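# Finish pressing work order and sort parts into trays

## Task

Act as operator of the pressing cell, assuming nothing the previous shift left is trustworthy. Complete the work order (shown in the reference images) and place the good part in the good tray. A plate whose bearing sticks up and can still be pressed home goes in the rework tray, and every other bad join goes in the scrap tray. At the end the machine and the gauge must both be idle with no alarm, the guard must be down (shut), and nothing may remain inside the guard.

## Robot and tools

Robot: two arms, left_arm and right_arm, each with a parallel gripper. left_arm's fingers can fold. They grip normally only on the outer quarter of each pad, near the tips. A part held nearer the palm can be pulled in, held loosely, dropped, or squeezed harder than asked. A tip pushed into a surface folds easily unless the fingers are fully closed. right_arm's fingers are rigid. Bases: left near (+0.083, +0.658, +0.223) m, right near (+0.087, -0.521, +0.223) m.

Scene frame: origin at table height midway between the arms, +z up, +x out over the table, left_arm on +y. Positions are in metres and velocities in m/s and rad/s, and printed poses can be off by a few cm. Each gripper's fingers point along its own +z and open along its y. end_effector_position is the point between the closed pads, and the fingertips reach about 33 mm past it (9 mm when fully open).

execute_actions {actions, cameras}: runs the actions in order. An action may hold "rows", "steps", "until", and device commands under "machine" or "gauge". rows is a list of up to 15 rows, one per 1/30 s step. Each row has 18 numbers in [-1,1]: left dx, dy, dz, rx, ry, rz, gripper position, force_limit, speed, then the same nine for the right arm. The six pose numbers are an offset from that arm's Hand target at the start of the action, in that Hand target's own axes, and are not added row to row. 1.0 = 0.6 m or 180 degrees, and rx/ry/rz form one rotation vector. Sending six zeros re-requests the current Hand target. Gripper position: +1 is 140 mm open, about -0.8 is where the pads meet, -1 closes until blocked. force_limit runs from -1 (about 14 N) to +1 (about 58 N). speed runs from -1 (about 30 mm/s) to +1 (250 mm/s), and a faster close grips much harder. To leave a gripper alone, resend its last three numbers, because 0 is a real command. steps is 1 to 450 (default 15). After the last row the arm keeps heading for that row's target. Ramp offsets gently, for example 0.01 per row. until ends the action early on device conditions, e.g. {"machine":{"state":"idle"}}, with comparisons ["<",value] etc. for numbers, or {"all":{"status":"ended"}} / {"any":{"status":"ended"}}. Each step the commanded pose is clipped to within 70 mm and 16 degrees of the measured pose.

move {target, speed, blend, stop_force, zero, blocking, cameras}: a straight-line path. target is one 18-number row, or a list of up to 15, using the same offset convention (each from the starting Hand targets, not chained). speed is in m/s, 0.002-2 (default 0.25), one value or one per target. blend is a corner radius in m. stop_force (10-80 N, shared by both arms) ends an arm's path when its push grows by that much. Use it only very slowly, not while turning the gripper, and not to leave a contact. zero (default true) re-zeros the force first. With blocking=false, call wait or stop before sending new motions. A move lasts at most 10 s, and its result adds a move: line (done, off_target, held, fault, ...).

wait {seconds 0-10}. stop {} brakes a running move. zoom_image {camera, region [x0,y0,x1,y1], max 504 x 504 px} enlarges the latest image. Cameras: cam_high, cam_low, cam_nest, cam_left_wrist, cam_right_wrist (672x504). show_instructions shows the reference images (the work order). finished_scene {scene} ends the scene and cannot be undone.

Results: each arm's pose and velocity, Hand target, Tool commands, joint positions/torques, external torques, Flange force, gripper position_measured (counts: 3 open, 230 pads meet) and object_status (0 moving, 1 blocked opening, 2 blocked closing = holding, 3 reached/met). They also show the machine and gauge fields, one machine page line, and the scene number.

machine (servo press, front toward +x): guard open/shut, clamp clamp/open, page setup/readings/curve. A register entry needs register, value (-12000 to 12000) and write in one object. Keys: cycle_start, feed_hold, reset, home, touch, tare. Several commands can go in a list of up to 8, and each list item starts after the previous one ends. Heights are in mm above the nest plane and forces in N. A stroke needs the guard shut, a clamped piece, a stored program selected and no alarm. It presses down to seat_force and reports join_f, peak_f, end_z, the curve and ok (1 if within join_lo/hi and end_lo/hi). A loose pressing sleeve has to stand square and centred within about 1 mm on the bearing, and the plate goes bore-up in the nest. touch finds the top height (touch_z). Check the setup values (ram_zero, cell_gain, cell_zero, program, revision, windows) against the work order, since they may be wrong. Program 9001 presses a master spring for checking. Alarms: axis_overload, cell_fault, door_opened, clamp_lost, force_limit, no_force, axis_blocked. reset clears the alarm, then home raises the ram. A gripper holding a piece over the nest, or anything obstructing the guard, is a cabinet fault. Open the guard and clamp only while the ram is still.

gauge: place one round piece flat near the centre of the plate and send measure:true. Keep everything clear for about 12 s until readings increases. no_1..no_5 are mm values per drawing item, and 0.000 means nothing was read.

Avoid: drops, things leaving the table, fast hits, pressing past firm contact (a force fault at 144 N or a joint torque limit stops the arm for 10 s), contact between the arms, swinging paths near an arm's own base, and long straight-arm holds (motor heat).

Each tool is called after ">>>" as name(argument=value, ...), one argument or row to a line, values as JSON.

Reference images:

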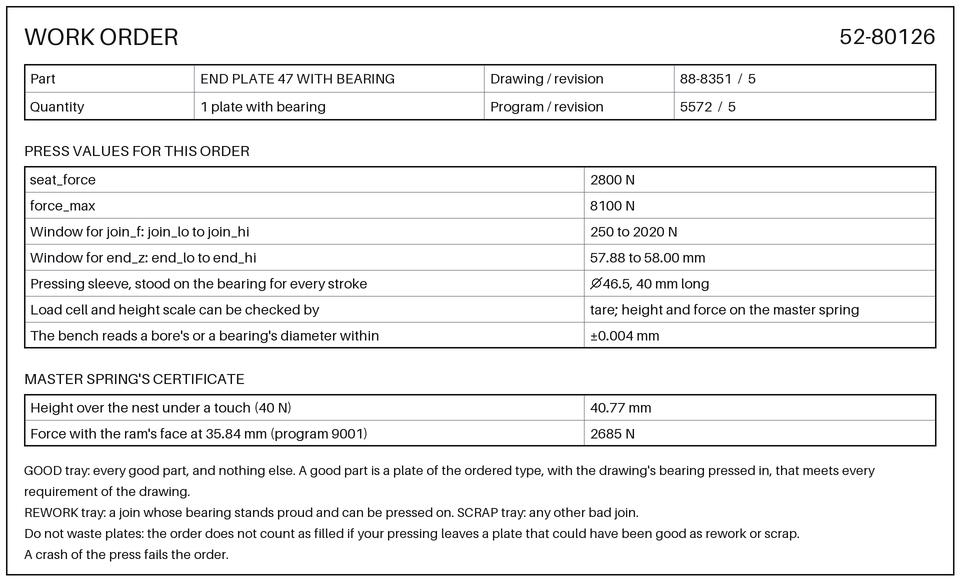

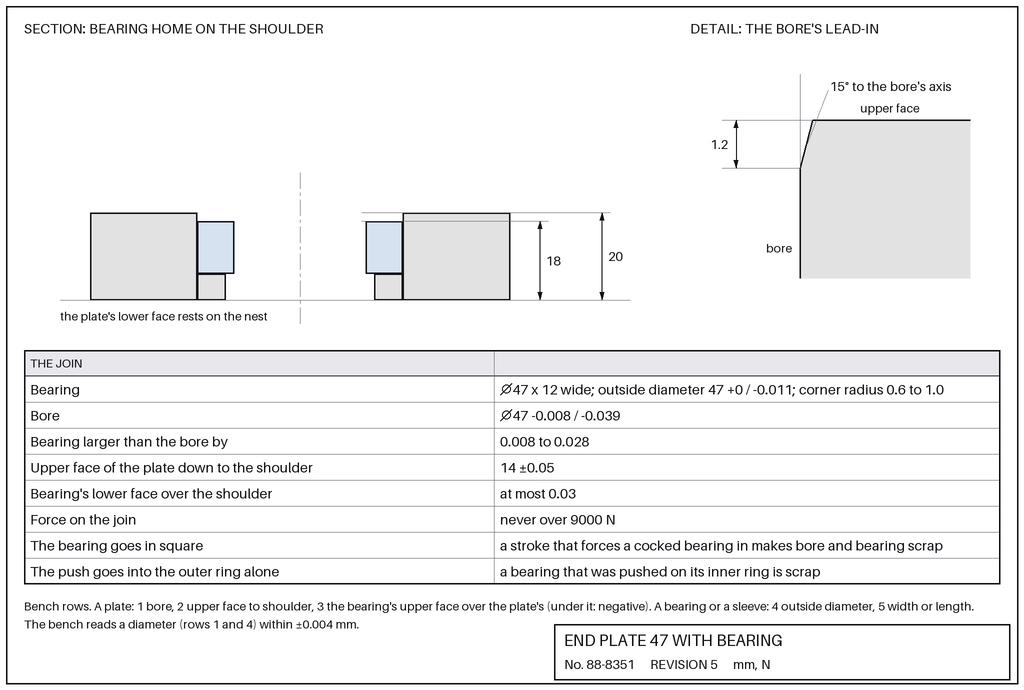

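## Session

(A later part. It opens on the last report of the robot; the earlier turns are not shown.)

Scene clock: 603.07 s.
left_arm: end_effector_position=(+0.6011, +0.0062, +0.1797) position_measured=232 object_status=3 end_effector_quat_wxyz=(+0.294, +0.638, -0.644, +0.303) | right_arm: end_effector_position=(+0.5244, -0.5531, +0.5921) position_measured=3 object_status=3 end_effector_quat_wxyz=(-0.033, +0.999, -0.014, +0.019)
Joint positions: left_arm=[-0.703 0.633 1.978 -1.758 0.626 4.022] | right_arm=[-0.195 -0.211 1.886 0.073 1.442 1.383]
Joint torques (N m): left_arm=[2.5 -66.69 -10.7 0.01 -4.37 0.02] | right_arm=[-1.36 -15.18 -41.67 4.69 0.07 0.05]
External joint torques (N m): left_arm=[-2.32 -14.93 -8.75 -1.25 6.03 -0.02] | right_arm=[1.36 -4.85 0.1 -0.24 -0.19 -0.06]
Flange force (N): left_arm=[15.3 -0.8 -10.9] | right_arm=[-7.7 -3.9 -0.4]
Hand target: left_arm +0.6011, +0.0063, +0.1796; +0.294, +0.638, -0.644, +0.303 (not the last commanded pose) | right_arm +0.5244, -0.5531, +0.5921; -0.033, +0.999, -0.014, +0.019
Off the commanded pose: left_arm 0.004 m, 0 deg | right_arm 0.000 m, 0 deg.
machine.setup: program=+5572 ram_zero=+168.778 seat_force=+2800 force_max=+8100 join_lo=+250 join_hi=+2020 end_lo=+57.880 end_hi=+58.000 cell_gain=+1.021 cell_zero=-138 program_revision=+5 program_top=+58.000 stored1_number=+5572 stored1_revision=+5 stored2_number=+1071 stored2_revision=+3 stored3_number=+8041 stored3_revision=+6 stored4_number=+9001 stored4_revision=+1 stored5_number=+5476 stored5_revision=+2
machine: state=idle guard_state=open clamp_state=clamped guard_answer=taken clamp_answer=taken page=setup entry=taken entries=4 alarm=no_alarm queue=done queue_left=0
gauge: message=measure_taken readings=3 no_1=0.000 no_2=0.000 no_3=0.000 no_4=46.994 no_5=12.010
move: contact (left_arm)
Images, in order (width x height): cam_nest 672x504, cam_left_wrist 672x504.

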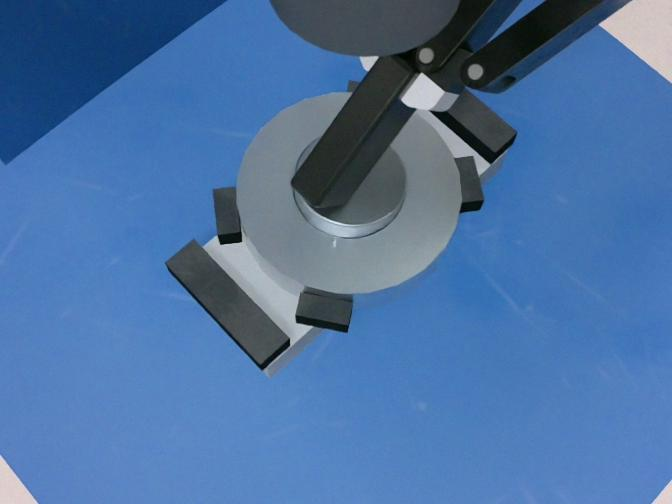

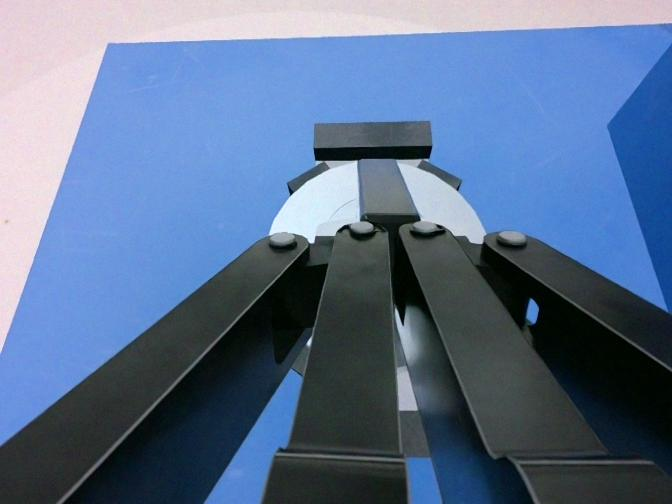

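>>> move(
  target=[0.016,0,-0.0134,0,0,0,-1,-1,-0.5,0,0,0,0,0,0,1,1,1],
  speed=0.05,
)

>>> move(
  target=[-0.038,0,-0.0453,0,0,0,-1,-1,-0.5,0,0,0,0,0,0,1,1,1],
  speed=0.1,
  cameras=["cam_nest","cam_left_wrist"],
)

>>> zoom_image(
  camera="cam_nest",
  region=[270, 110, 430, 250],
)

Scene clock: 607.43 s.
left_arm: end_effector_position=(+0.6010, +0.0062, +0.1922) position_measured=232 object_status=3 end_effector_quat_wxyz=(+0.294, +0.638, -0.644, +0.303) | right_arm: end_effector_position=(+0.5244, -0.5531, +0.5921) position_measured=3 object_status=3 end_effector_quat_wxyz=(-0.033, +0.999, -0.014, +0.019)
Joint positions: left_arm=[-0.703 0.614 1.977 -1.731 0.623 3.989] | right_arm=[-0.195 -0.211 1.886 0.073 1.442 1.383]
Joint torques (N m): left_arm=[2.1 -86.45 -19.28 -1.85 0.83 -0.05] | right_arm=[-1.37 -14.97 -41.67 4.66 0.04 0.03]
External joint torques (N m): left_arm=[-1.86 5.63 -0.87 0.63 0.78 0.05] | right_arm=[1.32 -4.94 0.03 -0.21 -0.16 -0.04]
Flange force (N): left_arm=[-2.0 -5.1 9.1] | right_arm=[-7.7 -3.9 -0.5]
Hand target: left_arm +0.6010, +0.0062, +0.1922; +0.294, +0.638, -0.644, +0.303 | right_arm +0.5244, -0.5531, +0.5921; -0.033, +0.999, -0.014, +0.019
Off the commanded pose: left_arm 0.000 m, 0 deg | right_arm 0.000 m, 0 deg.
machine.setup: program=+5572 ram_zero=+168.778 seat_force=+2800 force_max=+8100 join_lo=+250 join_hi=+2020 end_lo=+57.880 end_hi=+58.000 cell_gain=+1.021 cell_zero=-138 program_revision=+5 program_top=+58.000 stored1_number=+5572 stored1_revision=+5 stored2_number=+1071 stored2_revision=+3 stored3_number=+8041 stored3_revision=+6 stored4_number=+9001 stored4_revision=+1 stored5_number=+5476 stored5_revision=+2
machine: state=idle guard_state=open clamp_state=clamped guard_answer=taken clamp_answer=taken page=setup entry=taken entries=4 alarm=no_alarm queue=done queue_left=0
gauge: message=measure_taken readings=3 no_1=0.000 no_2=0.000 no_3=0.000 no_4=46.994 no_5=12.010
move: done

Scene clock: 608.17 s.
left_arm: end_effector_position=(+0.6010, +0.0417, +0.1922) position_measured=232 object_status=3 end_effector_quat_wxyz=(+0.294, +0.638, -0.644, +0.303) | right_arm: end_effector_position=(+0.5244, -0.5531, +0.5921) position_measured=3 object_status=3 end_effector_quat_wxyz=(-0.033, +0.999, -0.014, +0.019)
Joint positions: left_arm=[-0.661 0.594 2.02 -1.721 0.648 4.022] | right_arm=[-0.195 -0.211 1.886 0.073 1.442 1.383]
Joint torques (N m): left_arm=[1.7 -83.91 -18.19 -1.77 0.88 0.01] | right_arm=[-1.46 -15.12 -41.73 4.66 0.01 0.05]
External joint torques (N m): left_arm=[-1.71 5.89 -1.08 0.58 0.78 -0.01] | right_arm=[1.21 -4.17 0.34 -0.25 -0.15 -0.05]
Flange force (N): left_arm=[-2.5 -5.9 9.5] | right_arm=[-6.9 -3.4 0.1]
Hand target: left_arm +0.6010, +0.0417, +0.1922; +0.294, +0.638, -0.644, +0.303 | right_arm +0.5244, -0.5531, +0.5921; -0.033, +0.999, -0.014, +0.019
Off the commanded pose: left_arm 0.000 m, 0 deg | right_arm 0.000 m, 0 deg.
machine.setup: program=+5572 ram_zero=+168.778 seat_force=+2800 force_max=+8100 join_lo=+250 join_hi=+2020 end_lo=+57.880 end_hi=+58.000 cell_gain=+1.021 cell_zero=-138 program_revision=+5 program_top=+58.000 stored1_number=+5572 stored1_revision=+5 stored2_number=+1071 stored2_revision=+3 stored3_number=+8041 stored3_revision=+6 stored4_number=+9001 stored4_revision=+1 stored5_number=+5476 stored5_revision=+2
machine: state=idle guard_state=open clamp_state=clamped guard_answer=taken clamp_answer=taken page=setup entry=taken entries=4 alarm=no_alarm queue=done queue_left=0
gauge: message=measure_taken readings=3 no_1=0.000 no_2=0.000 no_3=0.000 no_4=46.994 no_5=12.010
move: done
Images, in order (width x height): cam_nest 672x504, cam_left_wrist 672x504.

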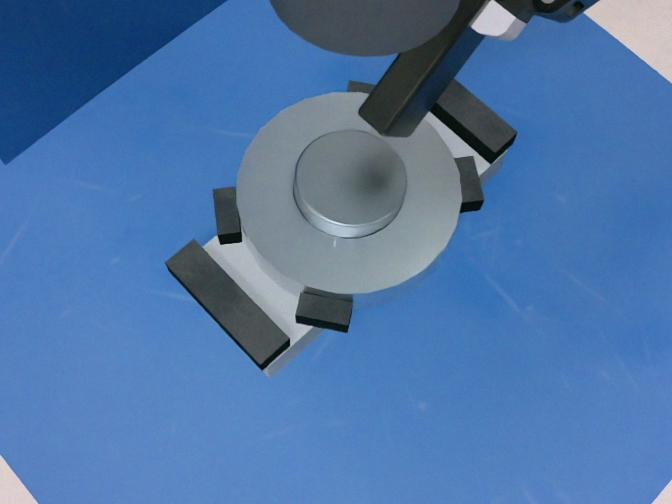

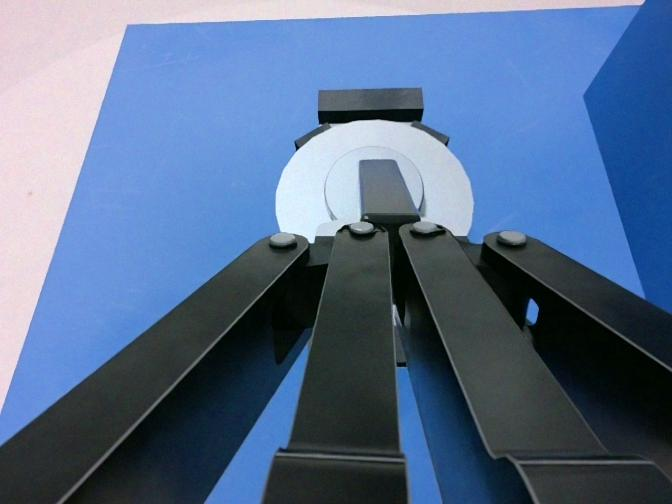

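Scaled by 3.150 from the camera's 672x504 image, which has a finer 960x720 frame.

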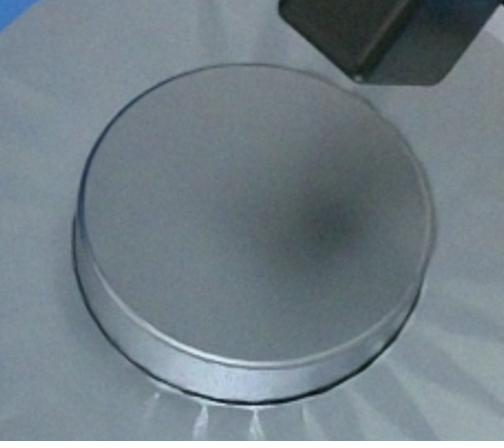

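>>> move(
  target=[0.035,0.015,0.0417,0,0,0,-1,-1,-0.5,0,0,0,0,0,0,1,1,1],
  speed=0.06,
)

>>> wait(
  seconds=0.6,
)

>>> move(
  target=[-0.0204,0,0.0171,0,0,0,-1,-1,-0.5,0,0,0,0,0,0,1,1,1],
  speed=0.01,
  stop_force=20,
)

>>> move(
  target=[0.016,0,-0.0134,0,0,0,-1,-1,-0.5,0,0,0,0,0,0,1,1,1],
  speed=0.05,
)

>>> move(
  target=[-0.035,-0.015,-0.0417,0,0,0,-1,-1,-0.5,0,0,0,0,0,0,1,1,1],
  speed=0.1,
  cameras=["cam_nest","cam_left_wrist"],
)

>>> zoom_image(
  camera="cam_nest",
  region=[270, 110, 430, 250],
)

Scene clock: 615.23 s.
left_arm: end_effector_position=(+0.5920, +0.0091, +0.1921) position_measured=232 object_status=3 end_effector_quat_wxyz=(+0.294, +0.638, -0.644, +0.303) | right_arm: end_effector_position=(+0.5244, -0.5531, +0.5921) position_measured=3 object_status=3 end_effector_quat_wxyz=(-0.033, +0.999, -0.014, +0.019)
Joint positions: left_arm=[-0.709 0.606 1.995 -1.75 0.621 4.007] | right_arm=[-0.195 -0.211 1.886 0.073 1.442 1.383]
Joint torques (N m): left_arm=[1.79 -85.52 -18.88 -1.88 0.91 0.02] | right_arm=[-1.25 -14.84 -41.69 4.65 0.05 0.05]
External joint torques (N m): left_arm=[-1.62 5.51 -1.04 0.63 0.73 -0.02] | right_arm=[1.4 -5.84 0.01 -0.2 -0.16 -0.05]
Flange force (N): left_arm=[-1.8 -5.6 8.9] | right_arm=[-9.2 -4.2 -0.8]
Hand target: left_arm +0.5920, +0.0091, +0.1921; +0.294, +0.638, -0.644, +0.303 | right_arm +0.5244, -0.5531, +0.5921; -0.033, +0.999, -0.014, +0.019
Off the commanded pose: left_arm 0.000 m, 0 deg | right_arm 0.000 m, 0 deg.
machine.setup: program=+5572 ram_zero=+168.778 seat_force=+2800 force_max=+8100 join_lo=+250 join_hi=+2020 end_lo=+57.880 end_hi=+58.000 cell_gain=+1.021 cell_zero=-138 program_revision=+5 program_top=+58.000 stored1_number=+5572 stored1_revision=+5 stored2_number=+1071 stored2_revision=+3 stored3_number=+8041 stored3_revision=+6 stored4_number=+9001 stored4_revision=+1 stored5_number=+5476 stored5_revision=+2
machine: state=idle guard_state=open clamp_state=clamped guard_answer=taken clamp_answer=taken page=setup entry=taken entries=4 alarm=no_alarm queue=done queue_left=0
gauge: message=measure_taken readings=3 no_1=0.000 no_2=0.000 no_3=0.000 no_4=46.994 no_5=12.010
move: done

Scene clock: 615.83 s.
left_arm: end_effector_position=(+0.5920, +0.0091, +0.1921) position_measured=232 object_status=3 end_effector_quat_wxyz=(+0.294, +0.638, -0.644, +0.303) | right_arm: end_effector_position=(+0.5244, -0.5531, +0.5921) position_measured=3 object_status=3 end_effector_quat_wxyz=(-0.033, +0.999, -0.014, +0.019)
Joint positions: left_arm=[-0.709 0.606 1.995 -1.75 0.621 4.007] | right_arm=[-0.195 -0.211 1.886 0.073 1.442 1.383]
Joint torques (N m): left_arm=[1.78 -85.17 -18.84 -1.88 0.86 -0.05] | right_arm=[-1.3 -15.05 -41.65 4.67 0.05 0.03]
External joint torques (N m): left_arm=[-1.62 5.52 -1.01 0.64 0.77 0.05] | right_arm=[1.14 -4.7 0.15 -0.23 -0.17 -0.03]
Flange force (N): left_arm=[-2.0 -5.4 8.9] | right_arm=[-7.6 -3.4 -0.3]
Hand target: left_arm +0.5920, +0.0091, +0.1921; +0.294, +0.638, -0.644, +0.303 | right_arm +0.5244, -0.5531, +0.5921; -0.033, +0.999, -0.014, +0.019
Tool commands: left_gripper/position=-1.0 left_gripper/force_limit=-1.0 left_gripper/speed=-0.5 right_gripper/position=+1.0 right_gripper/force_limit=+1.0 right_gripper/speed=+1.0
Off the commanded pose: left_arm 0.000 m, 0 deg | right_arm 0.000 m, 0 deg.
machine.setup: program=+5572 ram_zero=+168.778 seat_force=+2800 force_max=+8100 join_lo=+250 join_hi=+2020 end_lo=+57.880 end_hi=+58.000 cell_gain=+1.021 cell_zero=-138 program_revision=+5 program_top=+58.000 stored1_number=+5572 stored1_revision=+5 stored2_number=+1071 stored2_revision=+3 stored3_number=+8041 stored3_revision=+6 stored4_number=+9001 stored4_revision=+1 stored5_number=+5476 stored5_revision=+2
machine: state=idle guard_state=open clamp_state=clamped guard_answer=taken clamp_answer=taken page=setup entry=taken entries=4 alarm=no_alarm queue=done queue_left=0
gauge: message=measure_taken readings=3 no_1=0.000 no_2=0.000 no_3=0.000 no_4=46.994 no_5=12.010
wait: 0.60 s

Scene clock: 617.97 s.
left_arm: end_effector_position=(+0.5922, +0.0090, +0.1793) position_measured=232 object_status=3 end_effector_quat_wxyz=(+0.295, +0.638, -0.644, +0.303) | right_arm: end_effector_position=(+0.5244, -0.5531, +0.5921) position_measured=3 object_status=3 end_effector_quat_wxyz=(-0.033, +0.999, -0.014, +0.019)
Joint positions: left_arm=[-0.709 0.625 1.996 -1.778 0.626 4.041] | right_arm=[-0.195 -0.211 1.886 0.073 1.442 1.383]
Joint torques (N m): left_arm=[-0.86 -65.48 -16.07 -1.35 -3.71 0.06] | right_arm=[-1.32 -15.05 -41.76 4.68 0.06 0.02]
External joint torques (N m): left_arm=[0.98 -15.51 -3.13 0.08 5.4 -0.06] | right_arm=[1.11 -4.11 0.41 -0.26 -0.19 -0.03]
Flange force (N): left_arm=[11.2 2.5 -21.8] | right_arm=[-6.9 -3.3 0.3]
Hand target: left_arm +0.5921, +0.0090, +0.1793; +0.295, +0.638, -0.644, +0.303 (not the last commanded pose) | right_arm +0.5244, -0.5531, +0.5921; -0.033, +0.999, -0.014, +0.019
Off the commanded pose: left_arm 0.003 m, 0 deg | right_arm 0.000 m, 0 deg.
machine.setup: program=+5572 ram_zero=+168.778 seat_force=+2800 force_max=+8100 join_lo=+250 join_hi=+2020 end_lo=+57.880 end_hi=+58.000 cell_gain=+1.021 cell_zero=-138 program_revision=+5 program_top=+58.000 stored1_number=+5572 stored1_revision=+5 stored2_number=+1071 stored2_revision=+3 stored3_number=+8041 stored3_revision=+6 stored4_number=+9001 stored4_revision=+1 stored5_number=+5476 stored5_revision=+2
machine: state=idle guard_state=open clamp_state=clamped guard_answer=taken clamp_answer=taken page=setup entry=taken entries=4 alarm=no_alarm queue=done queue_left=0
gauge: message=measure_taken readings=3 no_1=0.000 no_2=0.000 no_3=0.000 no_4=46.994 no_5=12.010
move: contact (left_arm)

Scene clock: 618.70 s.
left_arm: end_effector_position=(+0.5920, +0.0090, +0.1918) position_measured=232 object_status=3 end_effector_quat_wxyz=(+0.295, +0.638, -0.644, +0.303) | right_arm: end_effector_position=(+0.5244, -0.5531, +0.5921) position_measured=3 object_status=3 end_effector_quat_wxyz=(-0.033, +0.999, -0.014, +0.019)
Joint positions: left_arm=[-0.709 0.606 1.995 -1.751 0.622 4.008] | right_arm=[-0.195 -0.211 1.886 0.073 1.442 1.383]
Joint torques (N m): left_arm=[2.19 -85.58 -18.94 -1.87 0.92 -0.06] | right_arm=[-1.37 -14.86 -41.64 4.68 0.03 0.03]
External joint torques (N m): left_arm=[-2.13 6.15 -0.84 0.63 0.72 0.05] | right_arm=[1.25 -4.41 0.3 -0.25 -0.16 -0.04]
Flange force (N): left_arm=[-2.3 -5.1 10.1] | right_arm=[-7.2 -3.6 0.0]
Hand target: left_arm +0.5920, +0.0090, +0.1918; +0.295, +0.638, -0.644, +0.303 | right_arm +0.5244, -0.5531, +0.5921; -0.033, +0.999, -0.014, +0.019
Off the commanded pose: left_arm 0.000 m, 0 deg | right_arm 0.000 m, 0 deg.
machine.setup: program=+5572 ram_zero=+168.778 seat_force=+2800 force_max=+8100 join_lo=+250 join_hi=+2020 end_lo=+57.880 end_hi=+58.000 cell_gain=+1.021 cell_zero=-138 program_revision=+5 program_top=+58.000 stored1_number=+5572 stored1_revision=+5 stored2_number=+1071 stored2_revision=+3 stored3_number=+8041 stored3_revision=+6 stored4_number=+9001 stored4_revision=+1 stored5_number=+5476 stored5_revision=+2
machine: state=idle guard_state=open clamp_state=clamped guard_answer=taken clamp_answer=taken page=setup entry=taken entries=4 alarm=no_alarm queue=done queue_left=0
gauge: message=measure_taken readings=3 no_1=0.000 no_2=0.000 no_3=0.000 no_4=46.994 no_5=12.010
move: done

Scene clock: 619.43 s.
left_arm: end_effector_position=(+0.6010, +0.0416, +0.1920) position_measured=232 object_status=3 end_effector_quat_wxyz=(+0.295, +0.638, -0.644, +0.303) | right_arm: end_effector_position=(+0.5244, -0.5531, +0.5921) position_measured=3 object_status=3 end_effector_quat_wxyz=(-0.033, +0.999, -0.014, +0.019)
Joint positions: left_arm=[-0.66 0.595 2.02 -1.722 0.648 4.023] | right_arm=[-0.195 -0.211 1.886 0.073 1.442 1.383]
Joint torques (N m): left_arm=[1.65 -83.3 -18.41 -1.74 0.89 -0.03] | right_arm=[-1.51 -14.94 -41.74 4.69 0.02 0.05]
External joint torques (N m): left_arm=[-1.55 4.84 -0.88 0.55 0.78 0.03] | right_arm=[1.63 -4.02 0.59 -0.28 -0.15 -0.06]
Flange force (N): left_arm=[-2.0 -4.8 7.8] | right_arm=[-6.8 -4.4 0.6]
Hand target: left_arm +0.6010, +0.0416, +0.1920; +0.295, +0.638, -0.644, +0.303 | right_arm +0.5244, -0.5531, +0.5921; -0.033, +0.999, -0.014, +0.019
Off the commanded pose: left_arm 0.000 m, 0 deg | right_arm 0.000 m, 0 deg.
machine.setup: program=+5572 ram_zero=+168.778 seat_force=+2800 force_max=+8100 join_lo=+250 join_hi=+2020 end_lo=+57.880 end_hi=+58.000 cell_gain=+1.021 cell_zero=-138 program_revision=+5 program_top=+58.000 stored1_number=+5572 stored1_revision=+5 stored2_number=+1071 stored2_revision=+3 stored3_number=+8041 stored3_revision=+6 stored4_number=+9001 stored4_revision=+1 stored5_number=+5476 stored5_revision=+2
machine: state=idle guard_state=open clamp_state=clamped guard_answer=taken clamp_answer=taken page=setup entry=taken entries=4 alarm=no_alarm queue=done queue_left=0
gauge: message=measure_taken readings=3 no_1=0.000 no_2=0.000 no_3=0.000 no_4=46.994 no_5=12.010
move: done
Images, in order (width x height): cam_nest 672x504, cam_left_wrist 672x504.

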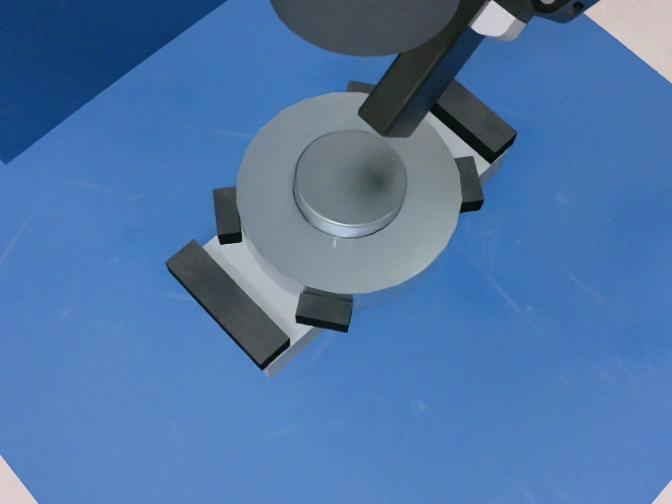

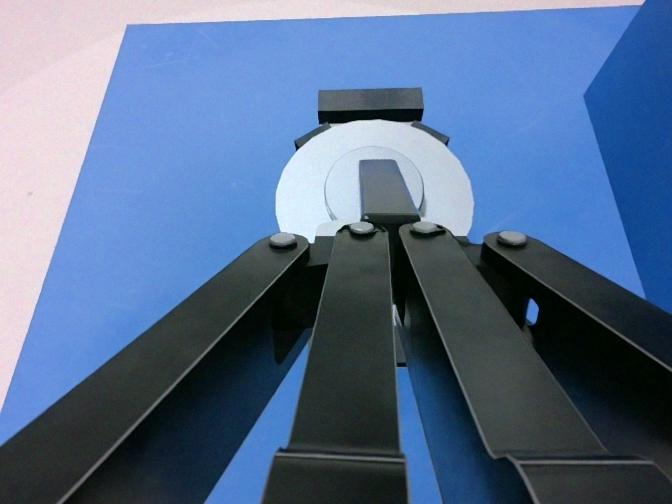

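Scaled by 3.150 from the camera's 672x504 image, which has a finer 960x720 frame.

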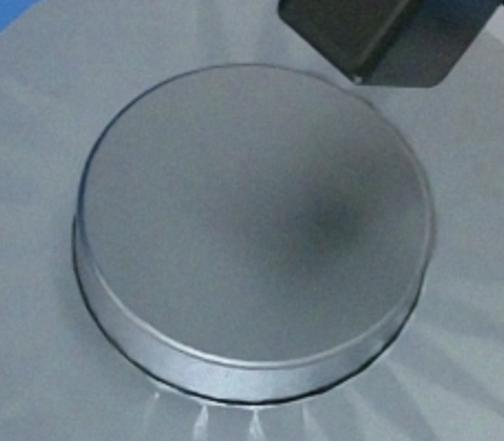

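>>> move(
  target=[-0.0131,0,0.011,0,0,0,-1,-1,-0.5,0,0,0,0,0,0,1,1,1],
  speed=0.04,
)

>>> wait(
  seconds=0.6,
)

>>> move(
  target=[-0.0128,0,0.0107,0,0,0,-1,-1,-0.5,0,0,0,0,0,0,1,1,1],
  speed=0.008,
  stop_force=10,
  cameras=["cam_nest"],
)

>>> zoom_image(
  camera="cam_nest",
  region=[270, 110, 430, 250],
)

Scene clock: 625.87 s.
left_arm: end_effector_position=(+0.6012, +0.0416, +0.1817) position_measured=232 object_status=3 end_effector_quat_wxyz=(+0.295, +0.638, -0.644, +0.303) | right_arm: end_effector_position=(+0.5244, -0.5531, +0.5921) position_measured=3 object_status=3 end_effector_quat_wxyz=(-0.033, +0.999, -0.014, +0.019)
Joint positions: left_arm=[-0.66 0.611 2.02 -1.743 0.651 4.05] | right_arm=[-0.195 -0.211 1.886 0.073 1.442 1.383]
Joint torques (N m): left_arm=[1.81 -84.36 -17.88 -1.75 0.9 -0.05] | right_arm=[-1.22 -15.07 -41.72 4.67 0.05 0.02]
External joint torques (N m): left_arm=[-1.78 5.47 -0.64 0.55 0.8 0.05] | right_arm=[1.25 -4.5 0.31 -0.23 -0.18 -0.03]
Flange force (N): left_arm=[-2.8 -4.5 8.7] | right_arm=[-7.4 -3.6 0.0]
Hand target: left_arm +0.6012, +0.0416, +0.1817; +0.295, +0.638, -0.644, +0.303 | right_arm +0.5244, -0.5531, +0.5921; -0.033, +0.999, -0.014, +0.019
Off the commanded pose: left_arm 0.000 m, 0 deg | right_arm 0.000 m, 0 deg.
machine.setup: program=+5572 ram_zero=+168.778 seat_force=+2800 force_max=+8100 join_lo=+250 join_hi=+2020 end_lo=+57.880 end_hi=+58.000 cell_gain=+1.021 cell_zero=-138 program_revision=+5 program_top=+58.000 stored1_number=+5572 stored1_revision=+5 stored2_number=+1071 stored2_revision=+3 stored3_number=+8041 stored3_revision=+6 stored4_number=+9001 stored4_revision=+1 stored5_number=+5476 stored5_revision=+2
machine: state=idle guard_state=open clamp_state=clamped guard_answer=taken clamp_answer=taken page=setup entry=taken entries=4 alarm=no_alarm queue=done queue_left=0
gauge: message=measure_taken readings=3 no_1=0.000 no_2=0.000 no_3=0.000 no_4=46.994 no_5=12.010
move: done

Scene clock: 626.47 s.
left_arm: end_effector_position=(+0.6012, +0.0416, +0.1817) position_measured=232 object_status=3 end_effector_quat_wxyz=(+0.295, +0.638, -0.644, +0.303) | right_arm: end_effector_position=(+0.5244, -0.5531, +0.5921) position_measured=3 object_status=3 end_effector_quat_wxyz=(-0.033, +0.999, -0.014, +0.019)
Joint positions: left_arm=[-0.66 0.611 2.02 -1.743 0.651 4.05] | right_arm=[-0.195 -0.211 1.886 0.073 1.442 1.383]
Joint torques (N m): left_arm=[1.99 -83.98 -17.63 -1.81 0.95 0.03] | right_arm=[-1.38 -14.96 -41.59 4.69 0.06 0.07]
External joint torques (N m): left_arm=[-1.63 5.22 -0.97 0.62 0.73 -0.03] | right_arm=[1.15 -4.43 0.23 -0.27 -0.19 -0.08]
Flange force (N): left_arm=[-2.1 -5.3 8.4] | right_arm=[-7.2 -3.3 -0.1]
Hand target: left_arm +0.6012, +0.0416, +0.1817; +0.295, +0.638, -0.644, +0.303 | right_arm +0.5244, -0.5531, +0.5921; -0.033, +0.999, -0.014, +0.019
Tool commands: left_gripper/position=-1.0 left_gripper/force_limit=-1.0 left_gripper/speed=-0.5 right_gripper/position=+1.0 right_gripper/force_limit=+1.0 right_gripper/speed=+1.0
Off the commanded pose: left_arm 0.000 m, 0 deg | right_arm 0.000 m, 0 deg.
machine.setup: program=+5572 ram_zero=+168.778 seat_force=+2800 force_max=+8100 join_lo=+250 join_hi=+2020 end_lo=+57.880 end_hi=+58.000 cell_gain=+1.021 cell_zero=-138 program_revision=+5 program_top=+58.000 stored1_number=+5572 stored1_revision=+5 stored2_number=+1071 stored2_revision=+3 stored3_number=+8041 stored3_revision=+6 stored4_number=+9001 stored4_revision=+1 stored5_number=+5476 stored5_revision=+2
machine: state=idle guard_state=open clamp_state=clamped guard_answer=taken clamp_answer=taken page=setup entry=taken entries=4 alarm=no_alarm queue=done queue_left=0
gauge: message=measure_taken readings=3 no_1=0.000 no_2=0.000 no_3=0.000 no_4=46.994 no_5=12.010
wait: 0.60 s

Scene clock: 627.77 s.
left_arm: end_effector_position=(+0.6013, +0.0416, +0.1759) position_measured=232 object_status=3 end_effector_quat_wxyz=(+0.295, +0.638, -0.644, +0.303) | right_arm: end_effector_position=(+0.5244, -0.5531, +0.5921) position_measured=3 object_status=3 end_effector_quat_wxyz=(-0.033, +0.999, -0.014, +0.019)
Joint positions: left_arm=[-0.66 0.62 2.02 -1.755 0.653 4.066] | right_arm=[-0.195 -0.211 1.886 0.073 1.442 1.383]
Joint torques (N m): left_arm=[-1.64 -72.29 -16.77 -1.59 -1.55 0.02] | right_arm=[-1.22 -14.8 -41.72 4.69 0.03 0.02]
External joint torques (N m): left_arm=[2.01 -7.44 -1.48 0.39 3.27 -0.02] | right_arm=[1.28 -4.92 0.38 -0.26 -0.15 -0.03]
Flange force (N): left_arm=[4.5 -1.2 -12.8] | right_arm=[-8.2 -3.8 0.0]
Hand target: left_arm +0.6013, +0.0416, +0.1759; +0.295, +0.638, -0.644, +0.303 (not the last commanded pose) | right_arm +0.5244, -0.5531, +0.5921; -0.033, +0.999, -0.014, +0.019
Off the commanded pose: left_arm 0.004 m, 0 deg | right_arm 0.000 m, 0 deg.
machine.setup: program=+5572 ram_zero=+168.778 seat_force=+2800 force_max=+8100 join_lo=+250 join_hi=+2020 end_lo=+57.880 end_hi=+58.000 cell_gain=+1.021 cell_zero=-138 program_revision=+5 program_top=+58.000 stored1_number=+5572 stored1_revision=+5 stored2_number=+1071 stored2_revision=+3 stored3_number=+8041 stored3_revision=+6 stored4_number=+9001 stored4_revision=+1 stored5_number=+5476 stored5_revision=+2
machine: state=idle guard_state=open clamp_state=clamped guard_answer=taken clamp_answer=taken page=setup entry=taken entries=4 alarm=no_alarm queue=done queue_left=0
gauge: message=measure_taken readings=3 no_1=0.000 no_2=0.000 no_3=0.000 no_4=46.994 no_5=12.010
move: contact (left_arm)
Images, in order (width x height): cam_nest 672x504.

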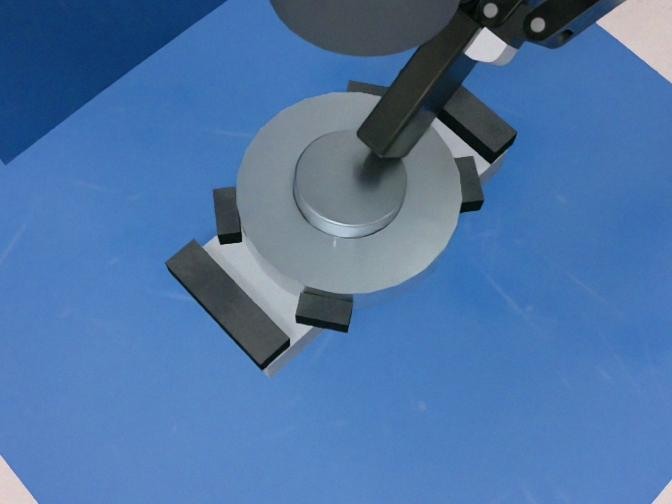

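Scaled by 3.150 from the camera's 672x504 image, which has a finer 960x720 frame.

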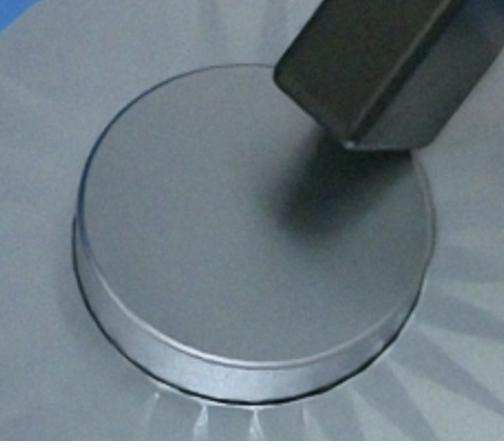

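>>> move(
  target=[0.0228,0.0008,-0.0226,0,0,0,-1,-1,-0.5,0,0,0,0,0,0,1,1,1],
  speed=0.06,
)

>>> execute_actions(
  actions=[
    {"rows":[[0,0,0,0,0,0,-0.05,0,-0.3,0,0,0,0,0,0,1,1,1]],"steps":60},
  ],
)

>>> move(
  target=[0,0,0.0583,0,0,0,-0.05,0,-0.3,0,0,0,0,0,0,1,1,1],
  speed=0.06,
  cameras=["cam_nest","cam_left_wrist"],
)

Scene clock: 643.53 s.
left_arm: end_effector_position=(+0.6005, +0.0432, +0.1951) position_measured=232 object_status=3 end_effector_quat_wxyz=(+0.295, +0.638, -0.644, +0.303) | right_arm: end_effector_position=(+0.5244, -0.5531, +0.5921) position_measured=3 object_status=3 end_effector_quat_wxyz=(-0.033, +0.999, -0.014, +0.019)
Joint positions: left_arm=[-0.659 0.589 2.022 -1.716 0.649 4.017] | right_arm=[-0.195 -0.211 1.886 0.073 1.442 1.383]
Joint torques (N m): left_arm=[1.84 -83.09 -18.37 -1.8 0.9 0.01] | right_arm=[-1.18 -15.17 -41.66 4.69 0.03 0.02]
External joint torques (N m): left_arm=[-2.01 5.46 -0.96 0.61 0.76 -0.01] | right_arm=[1.17 -4.68 0.31 -0.26 -0.15 -0.02]
Flange force (N): left_arm=[-1.9 -5.2 9.0] | right_arm=[-7.7 -3.5 -0.1]
Hand target: left_arm +0.6005, +0.0432, +0.1951; +0.295, +0.638, -0.644, +0.303 | right_arm +0.5244, -0.5531, +0.5921; -0.033, +0.999, -0.014, +0.019
Off the commanded pose: left_arm 0.000 m, 0 deg | right_arm 0.000 m, 0 deg.
machine.setup: program=+5572 ram_zero=+168.778 seat_force=+2800 force_max=+8100 join_lo=+250 join_hi=+2020 end_lo=+57.880 end_hi=+58.000 cell_gain=+1.021 cell_zero=-138 program_revision=+5 program_top=+58.000 stored1_number=+5572 stored1_revision=+5 stored2_number=+1071 stored2_revision=+3 stored3_number=+8041 stored3_revision=+6 stored4_number=+9001 stored4_revision=+1 stored5_number=+5476 stored5_revision=+2
machine: state=idle guard_state=open clamp_state=clamped guard_answer=taken clamp_answer=taken page=setup entry=taken entries=4 alarm=no_alarm queue=done queue_left=0
gauge: message=measure_taken readings=3 no_1=0.000 no_2=0.000 no_3=0.000 no_4=46.994 no_5=12.010
move: done

Scene clock: 645.73 s.
left_arm: end_effector_position=(+0.6005, +0.0432, +0.1951) position_measured=135 object_status=3 end_effector_quat_wxyz=(+0.295, +0.638, -0.644, +0.303) | right_arm: end_effector_position=(+0.5244, -0.5531, +0.5921) position_measured=3 object_status=3 end_effector_quat_wxyz=(-0.033, +0.999, -0.014, +0.019)
Joint positions: left_arm=[-0.659 0.589 2.022 -1.716 0.649 4.017] | right_arm=[-0.195 -0.211 1.886 0.073 1.442 1.383]
Joint torques (N m): left_arm=[1.36 -83.24 -18.55 -1.8 0.86 0.04] | right_arm=[-1.48 -14.94 -41.72 4.68 0.07 0.04]
External joint torques (N m): left_arm=[-1.2 5.35 -0.8 0.62 0.78 -0.04] | right_arm=[1.52 -5.19 0.21 -0.24 -0.19 -0.05]
Flange force (N): left_arm=[-2.5 -5.7 7.9] | right_arm=[-8.3 -4.4 -0.2]
Hand target: left_arm +0.6005, +0.0432, +0.1951; +0.295, +0.638, -0.644, +0.303 | right_arm +0.5244, -0.5531, +0.5921; -0.033, +0.999, -0.014, +0.019
Off the commanded pose: left_arm 0.000 m, 0 deg | right_arm 0.000 m, 0 deg.
machine.setup: program=+5572 ram_zero=+168.778 seat_force=+2800 force_max=+8100 join_lo=+250 join_hi=+2020 end_lo=+57.880 end_hi=+58.000 cell_gain=+1.021 cell_zero=-138 program_revision=+5 program_top=+58.000 stored1_number=+5572 stored1_revision=+5 stored2_number=+1071 stored2_revision=+3 stored3_number=+8041 stored3_revision=+6 stored4_number=+9001 stored4_revision=+1 stored5_number=+5476 stored5_revision=+2
machine: state=idle guard_state=open clamp_state=clamped guard_answer=taken clamp_answer=taken page=setup entry=taken entries=4 alarm=no_alarm queue=done queue_left=0
gauge: message=measure_taken readings=3 no_1=0.000 no_2=0.000 no_3=0.000 no_4=46.994 no_5=12.010

Scene clock: 646.60 s.
left_arm: end_effector_position=(+0.6008, +0.0164, +0.1726) position_measured=135 object_status=3 end_effector_quat_wxyz=(+0.295, +0.638, -0.644, +0.303) | right_arm: end_effector_position=(+0.5244, -0.5531, +0.5921) position_measured=3 object_status=3 end_effector_quat_wxyz=(-0.033, +0.999, -0.014, +0.019)
Joint positions: left_arm=[-0.691 0.638 1.991 -1.772 0.636 4.052] | right_arm=[-0.195 -0.211 1.886 0.073 1.442 1.383]
Joint torques (N m): left_arm=[1.6 -87.02 -17.68 -1.82 0.94 0.01] | right_arm=[-1.25 -15.13 -41.69 4.68 0.04 0.07]
External joint torques (N m): left_arm=[-1.62 5.54 -1.1 0.57 0.76 -0.01] | right_arm=[0.96 -3.87 0.42 -0.27 -0.17 -0.07]
Flange force (N): left_arm=[-2.3 -5.4 9.1] | right_arm=[-6.6 -2.8 0.3]
Hand target: left_arm +0.6008, +0.0164, +0.1726; +0.295, +0.638, -0.644, +0.303 | right_arm +0.5244, -0.5531, +0.5921; -0.033, +0.999, -0.014, +0.019
Off the commanded pose: left_arm 0.000 m, 0 deg | right_arm 0.000 m, 0 deg.
machine.setup: program=+5572 ram_zero=+168.778 seat_force=+2800 force_max=+8100 join_lo=+250 join_hi=+2020 end_lo=+57.880 end_hi=+58.000 cell_gain=+1.021 cell_zero=-138 program_revision=+5 program_top=+58.000 stored1_number=+5572 stored1_revision=+5 stored2_number=+1071 stored2_revision=+3 stored3_number=+8041 stored3_revision=+6 stored4_number=+9001 stored4_revision=+1 stored5_number=+5476 stored5_revision=+2
machine: state=idle guard_state=open clamp_state=clamped guard_answer=taken clamp_answer=taken page=setup entry=taken entries=4 alarm=no_alarm queue=done queue_left=0
gauge: message=measure_taken readings=3 no_1=0.000 no_2=0.000 no_3=0.000 no_4=46.994 no_5=12.010
move: done
Images, in order (width x height): cam_nest 672x504, cam_left_wrist 672x504.

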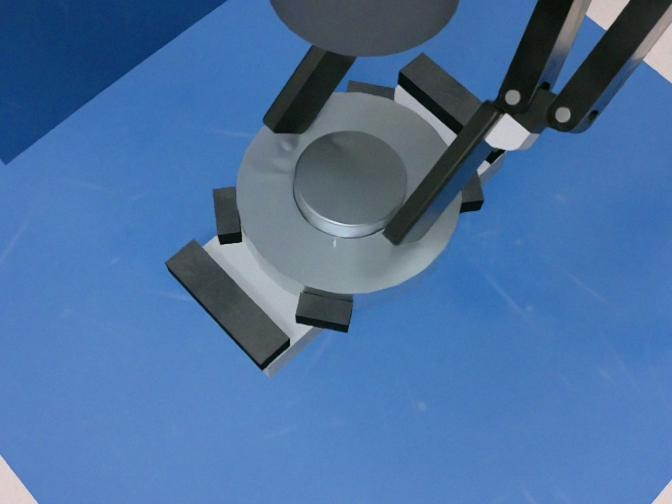

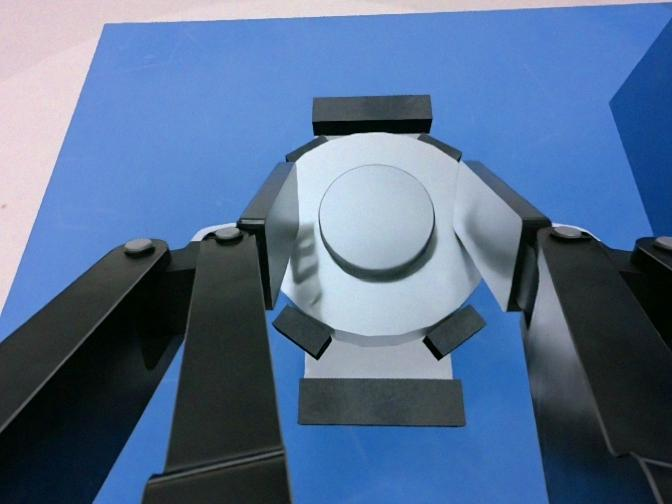

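>>> execute_actions(
  actions=[
    {"rows":[[0,0,0,0,0,0,-1,0,-0.9,0,0,0,0,0,0,1,1,1]],"steps":75},
  ],
)

>>> move(
  target=[0.0102,0,-0.0086,0,0,0,-1,0,-0.9,0,0,0,0,0,0,1,1,1],
  speed=0.03,
  cameras=["cam_nest","cam_left_wrist"],
)

>>> zoom_image(
  camera="cam_nest",
  region=[270, 110, 430, 250],
)

>>> zoom_image(
  camera="cam_left_wrist",
  region=[270, 130, 490, 320],
)

Scene clock: 653.23 s.
left_arm: end_effector_position=(+0.6008, +0.0164, +0.1726) position_measured=163 object_status=2 end_effector_quat_wxyz=(+0.295, +0.638, -0.644, +0.303) | right_arm: end_effector_position=(+0.5244, -0.5531, +0.5921) position_measured=3 object_status=3 end_effector_quat_wxyz=(-0.033, +0.999, -0.014, +0.019)
Joint positions: left_arm=[-0.691 0.638 1.991 -1.772 0.636 4.052] | right_arm=[-0.195 -0.211 1.886 0.073 1.442 1.383]
Joint torques (N m): left_arm=[-3.37 -76.94 -24.66 -3.41 -0.75 0.11] | right_arm=[-1.31 -15.06 -41.61 4.67 0.05 0.01]
External joint torques (N m): left_arm=[3.66 -4.29 5.95 2.18 2.44 -0.11] | right_arm=[1.32 -4.51 0.14 -0.24 -0.19 -0.01]
Flange force (N): left_arm=[-2.3 3.1 -19.1] | right_arm=[-7.1 -3.8 -0.2]
Hand target: left_arm +0.6008, +0.0164, +0.1726; +0.295, +0.638, -0.644, +0.303 | right_arm +0.5244, -0.5531, +0.5921; -0.033, +0.999, -0.014, +0.019
Off the commanded pose: left_arm 0.000 m, 0 deg | right_arm 0.000 m, 0 deg.
machine.setup: program=+5572 ram_zero=+168.778 seat_force=+2800 force_max=+8100 join_lo=+250 join_hi=+2020 end_lo=+57.880 end_hi=+58.000 cell_gain=+1.021 cell_zero=-138 program_revision=+5 program_top=+58.000 stored1_number=+5572 stored1_revision=+5 stored2_number=+1071 stored2_revision=+3 stored3_number=+8041 stored3_revision=+6 stored4_number=+9001 stored4_revision=+1 stored5_number=+5476 stored5_revision=+2
machine: state=idle guard_state=open clamp_state=clamped guard_answer=taken clamp_answer=taken page=setup entry=taken entries=4 alarm=no_alarm queue=done queue_left=0
gauge: message=measure_taken readings=3 no_1=0.000 no_2=0.000 no_3=0.000 no_4=46.994 no_5=12.010

Scene clock: 655.00 s.
left_arm: end_effector_position=(+0.6007, +0.0164, +0.1806) position_measured=232 object_status=0 end_effector_quat_wxyz=(+0.295, +0.638, -0.644, +0.303) | right_arm: end_effector_position=(+0.5244, -0.5531, +0.5921) position_measured=3 object_status=3 end_effector_quat_wxyz=(-0.033, +0.999, -0.014, +0.019)
Joint positions: left_arm=[-0.691 0.626 1.991 -1.755 0.634 4.031] | right_arm=[-0.195 -0.211 1.886 0.073 1.442 1.383]
Joint torques (N m): left_arm=[2.09 -86.24 -18.21 -1.91 0.93 0] | right_arm=[-1.35 -14.84 -41.72 4.66 0.03 0.03]
External joint torques (N m): left_arm=[-2.08 5.23 -1.07 0.67 0.75 0] | right_arm=[1.24 -5.08 0.24 -0.24 -0.16 -0.03]
Flange force (N): left_arm=[-1.4 -5.0 8.9] | right_arm=[-8.3 -3.7 -0.3]
Hand target: left_arm +0.6007, +0.0164, +0.1806; +0.295, +0.638, -0.644, +0.303 | right_arm +0.5244, -0.5531, +0.5921; -0.033, +0.999, -0.014, +0.019
Off the commanded pose: left_arm 0.000 m, 0 deg | right_arm 0.000 m, 0 deg.
machine.setup: program=+5572 ram_zero=+168.778 seat_force=+2800 force_max=+8100 join_lo=+250 join_hi=+2020 end_lo=+57.880 end_hi=+58.000 cell_gain=+1.021 cell_zero=-138 program_revision=+5 program_top=+58.000 stored1_number=+5572 stored1_revision=+5 stored2_number=+1071 stored2_revision=+3 stored3_number=+8041 stored3_revision=+6 stored4_number=+9001 stored4_revision=+1 stored5_number=+5476 stored5_revision=+2
machine: state=idle guard_state=open clamp_state=clamped guard_answer=taken clamp_answer=taken page=setup entry=taken entries=4 alarm=no_alarm queue=done queue_left=0
gauge: message=measure_taken readings=3 no_1=0.000 no_2=0.000 no_3=0.000 no_4=46.994 no_5=12.010
move: done
Images, in order (width x height): cam_nest 672x504, cam_left_wrist 672x504.

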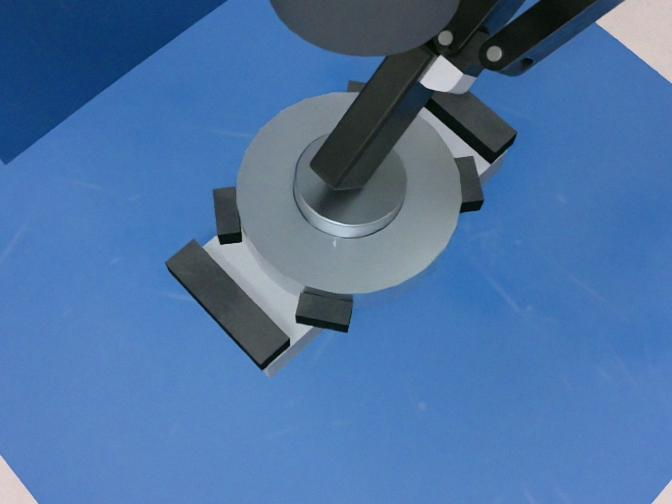

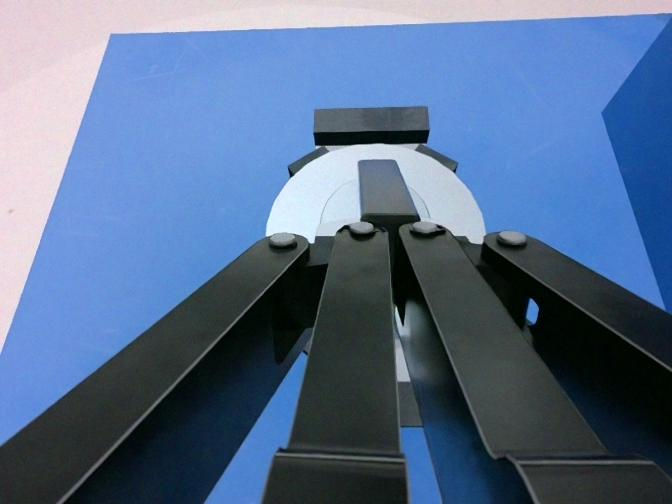

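Scaled by 3.150 from the camera's 672x504 image, which has a finer 960x720 frame.

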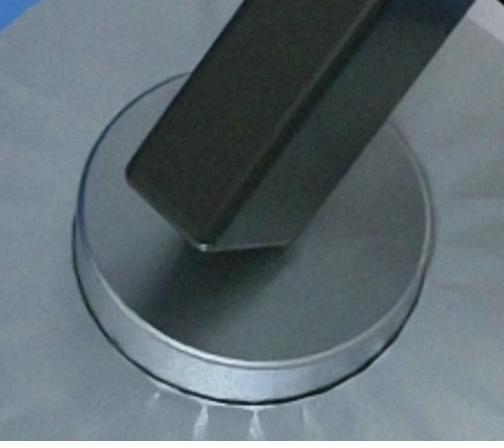

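Scaled by 2.291 from the camera's 672x504 image, which has a finer 960x720 frame.

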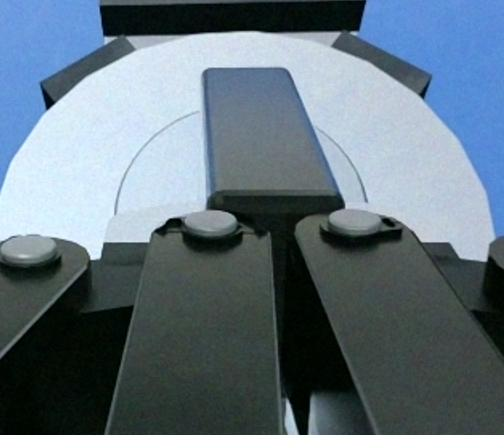

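>>> execute_actions(
  actions=[
    {"rows":[[0,0,0,0,0,0,-0.05,0,-0.3,0,0,0,0,0,0,1,1,1]],"steps":60},
  ],
)

>>> move(
  target=[-0.0140,0,0.0118,0,0,0,-0.05,0,-0.3,0,0,0,0,0,0,1,1,1],
  speed=0.02,
  stop_force=12,
  cameras=["cam_nest"],
)

>>> zoom_image(
  camera="cam_nest",
  region=[220, 70, 480, 270],
)

Scene clock: 667.70 s.
left_arm: end_effector_position=(+0.6007, +0.0164, +0.1806) position_measured=135 object_status=3 end_effector_quat_wxyz=(+0.295, +0.638, -0.644, +0.303) | right_arm: end_effector_position=(+0.5244, -0.5531, +0.5921) position_measured=3 object_status=3 end_effector_quat_wxyz=(-0.033, +0.999, -0.014, +0.019)
Joint positions: left_arm=[-0.691 0.626 1.991 -1.755 0.634 4.031] | right_arm=[-0.195 -0.211 1.886 0.073 1.442 1.383]
Joint torques (N m): left_arm=[1.96 -86.47 -18.06 -1.87 0.9 -0.05] | right_arm=[-1.3 -15.02 -41.67 4.69 0.05 0.05]
External joint torques (N m): left_arm=[-1.65 5.75 -1.21 0.64 0.75 0.05] | right_arm=[1.25 -4.97 0.13 -0.25 -0.17 -0.05]
Flange force (N): left_arm=[-2.3 -5.9 9.4] | right_arm=[-7.9 -3.7 -0.4]
Hand target: left_arm +0.6007, +0.0164, +0.1806; +0.295, +0.638, -0.644, +0.303 | right_arm +0.5244, -0.5531, +0.5921; -0.033, +0.999, -0.014, +0.019
Off the commanded pose: left_arm 0.000 m, 0 deg | right_arm 0.000 m, 0 deg.
machine.setup: program=+5572 ram_zero=+168.778 seat_force=+2800 force_max=+8100 join_lo=+250 join_hi=+2020 end_lo=+57.880 end_hi=+58.000 cell_gain=+1.021 cell_zero=-138 program_revision=+5 program_top=+58.000 stored1_number=+5572 stored1_revision=+5 stored2_number=+1071 stored2_revision=+3 stored3_number=+8041 stored3_revision=+6 stored4_number=+9001 stored4_revision=+1 stored5_number=+5476 stored5_revision=+2
machine: state=idle guard_state=open clamp_state=clamped guard_answer=taken clamp_answer=taken page=setup entry=taken entries=4 alarm=no_alarm queue=done queue_left=0
gauge: message=measure_taken readings=3 no_1=0.000 no_2=0.000 no_3=0.000 no_4=46.994 no_5=12.010

Scene clock: 668.83 s.
left_arm: end_effector_position=(+0.6008, +0.0164, +0.1696) position_measured=135 object_status=3 end_effector_quat_wxyz=(+0.295, +0.638, -0.644, +0.303) | right_arm: end_effector_position=(+0.5244, -0.5531, +0.5921) position_measured=3 object_status=3 end_effector_quat_wxyz=(-0.033, +0.999, -0.014, +0.019)
Joint positions: left_arm=[-0.691 0.643 1.991 -1.778 0.637 4.06] | right_arm=[-0.195 -0.211 1.886 0.073 1.442 1.383]
Joint torques (N m): left_arm=[1.48 -87.1 -17.74 -1.83 0.96 -0.02] | right_arm=[-1.49 -15.03 -41.68 4.68 0.05 0.01]
External joint torques (N m): left_arm=[-1.59 5.71 -0.7 0.59 0.75 0.02] | right_arm=[1.49 -4.38 0.33 -0.26 -0.18 -0.02]
Flange force (N): left_arm=[-2.9 -4.9 8.9] | right_arm=[-7.1 -4.2 0.1]
Hand target: left_arm +0.6008, +0.0164, +0.1696; +0.295, +0.638, -0.644, +0.303 | right_arm +0.5244, -0.5531, +0.5921; -0.033, +0.999, -0.014, +0.019
Off the commanded pose: left_arm 0.000 m, 0 deg | right_arm 0.000 m, 0 deg.
machine.setup: program=+5572 ram_zero=+168.778 seat_force=+2800 force_max=+8100 join_lo=+250 join_hi=+2020 end_lo=+57.880 end_hi=+58.000 cell_gain=+1.021 cell_zero=-138 program_revision=+5 program_top=+58.000 stored1_number=+5572 stored1_revision=+5 stored2_number=+1071 stored2_revision=+3 stored3_number=+8041 stored3_revision=+6 stored4_number=+9001 stored4_revision=+1 stored5_number=+5476 stored5_revision=+2
machine: state=idle guard_state=open clamp_state=clamped guard_answer=taken clamp_answer=taken page=setup entry=taken entries=4 alarm=no_alarm queue=done queue_left=0
gauge: message=measure_taken readings=3 no_1=0.000 no_2=0.000 no_3=0.000 no_4=46.994 no_5=12.010
move: done
Images, in order (width x height): cam_nest 672x504.

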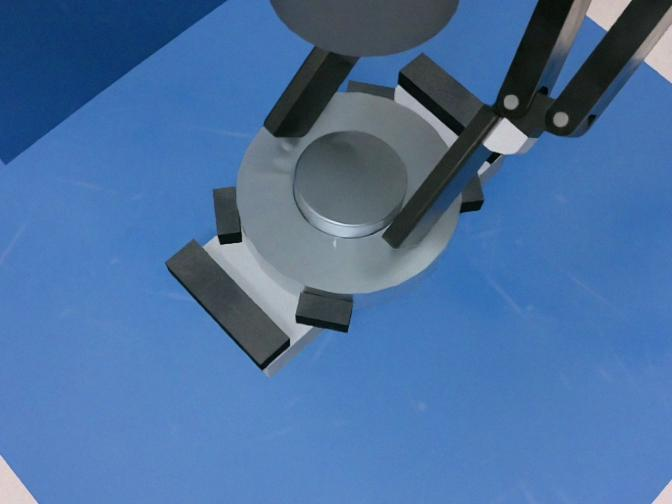

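Scaled by 1.938 from the camera's 672x504 image, which has a finer 960x720 frame.

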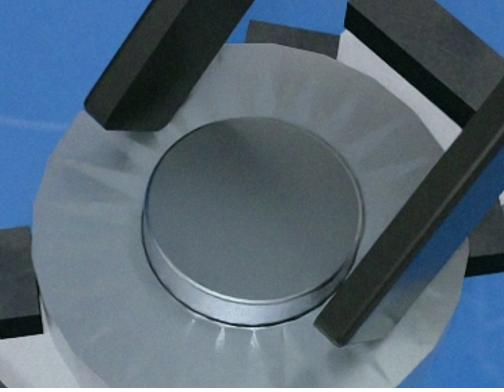

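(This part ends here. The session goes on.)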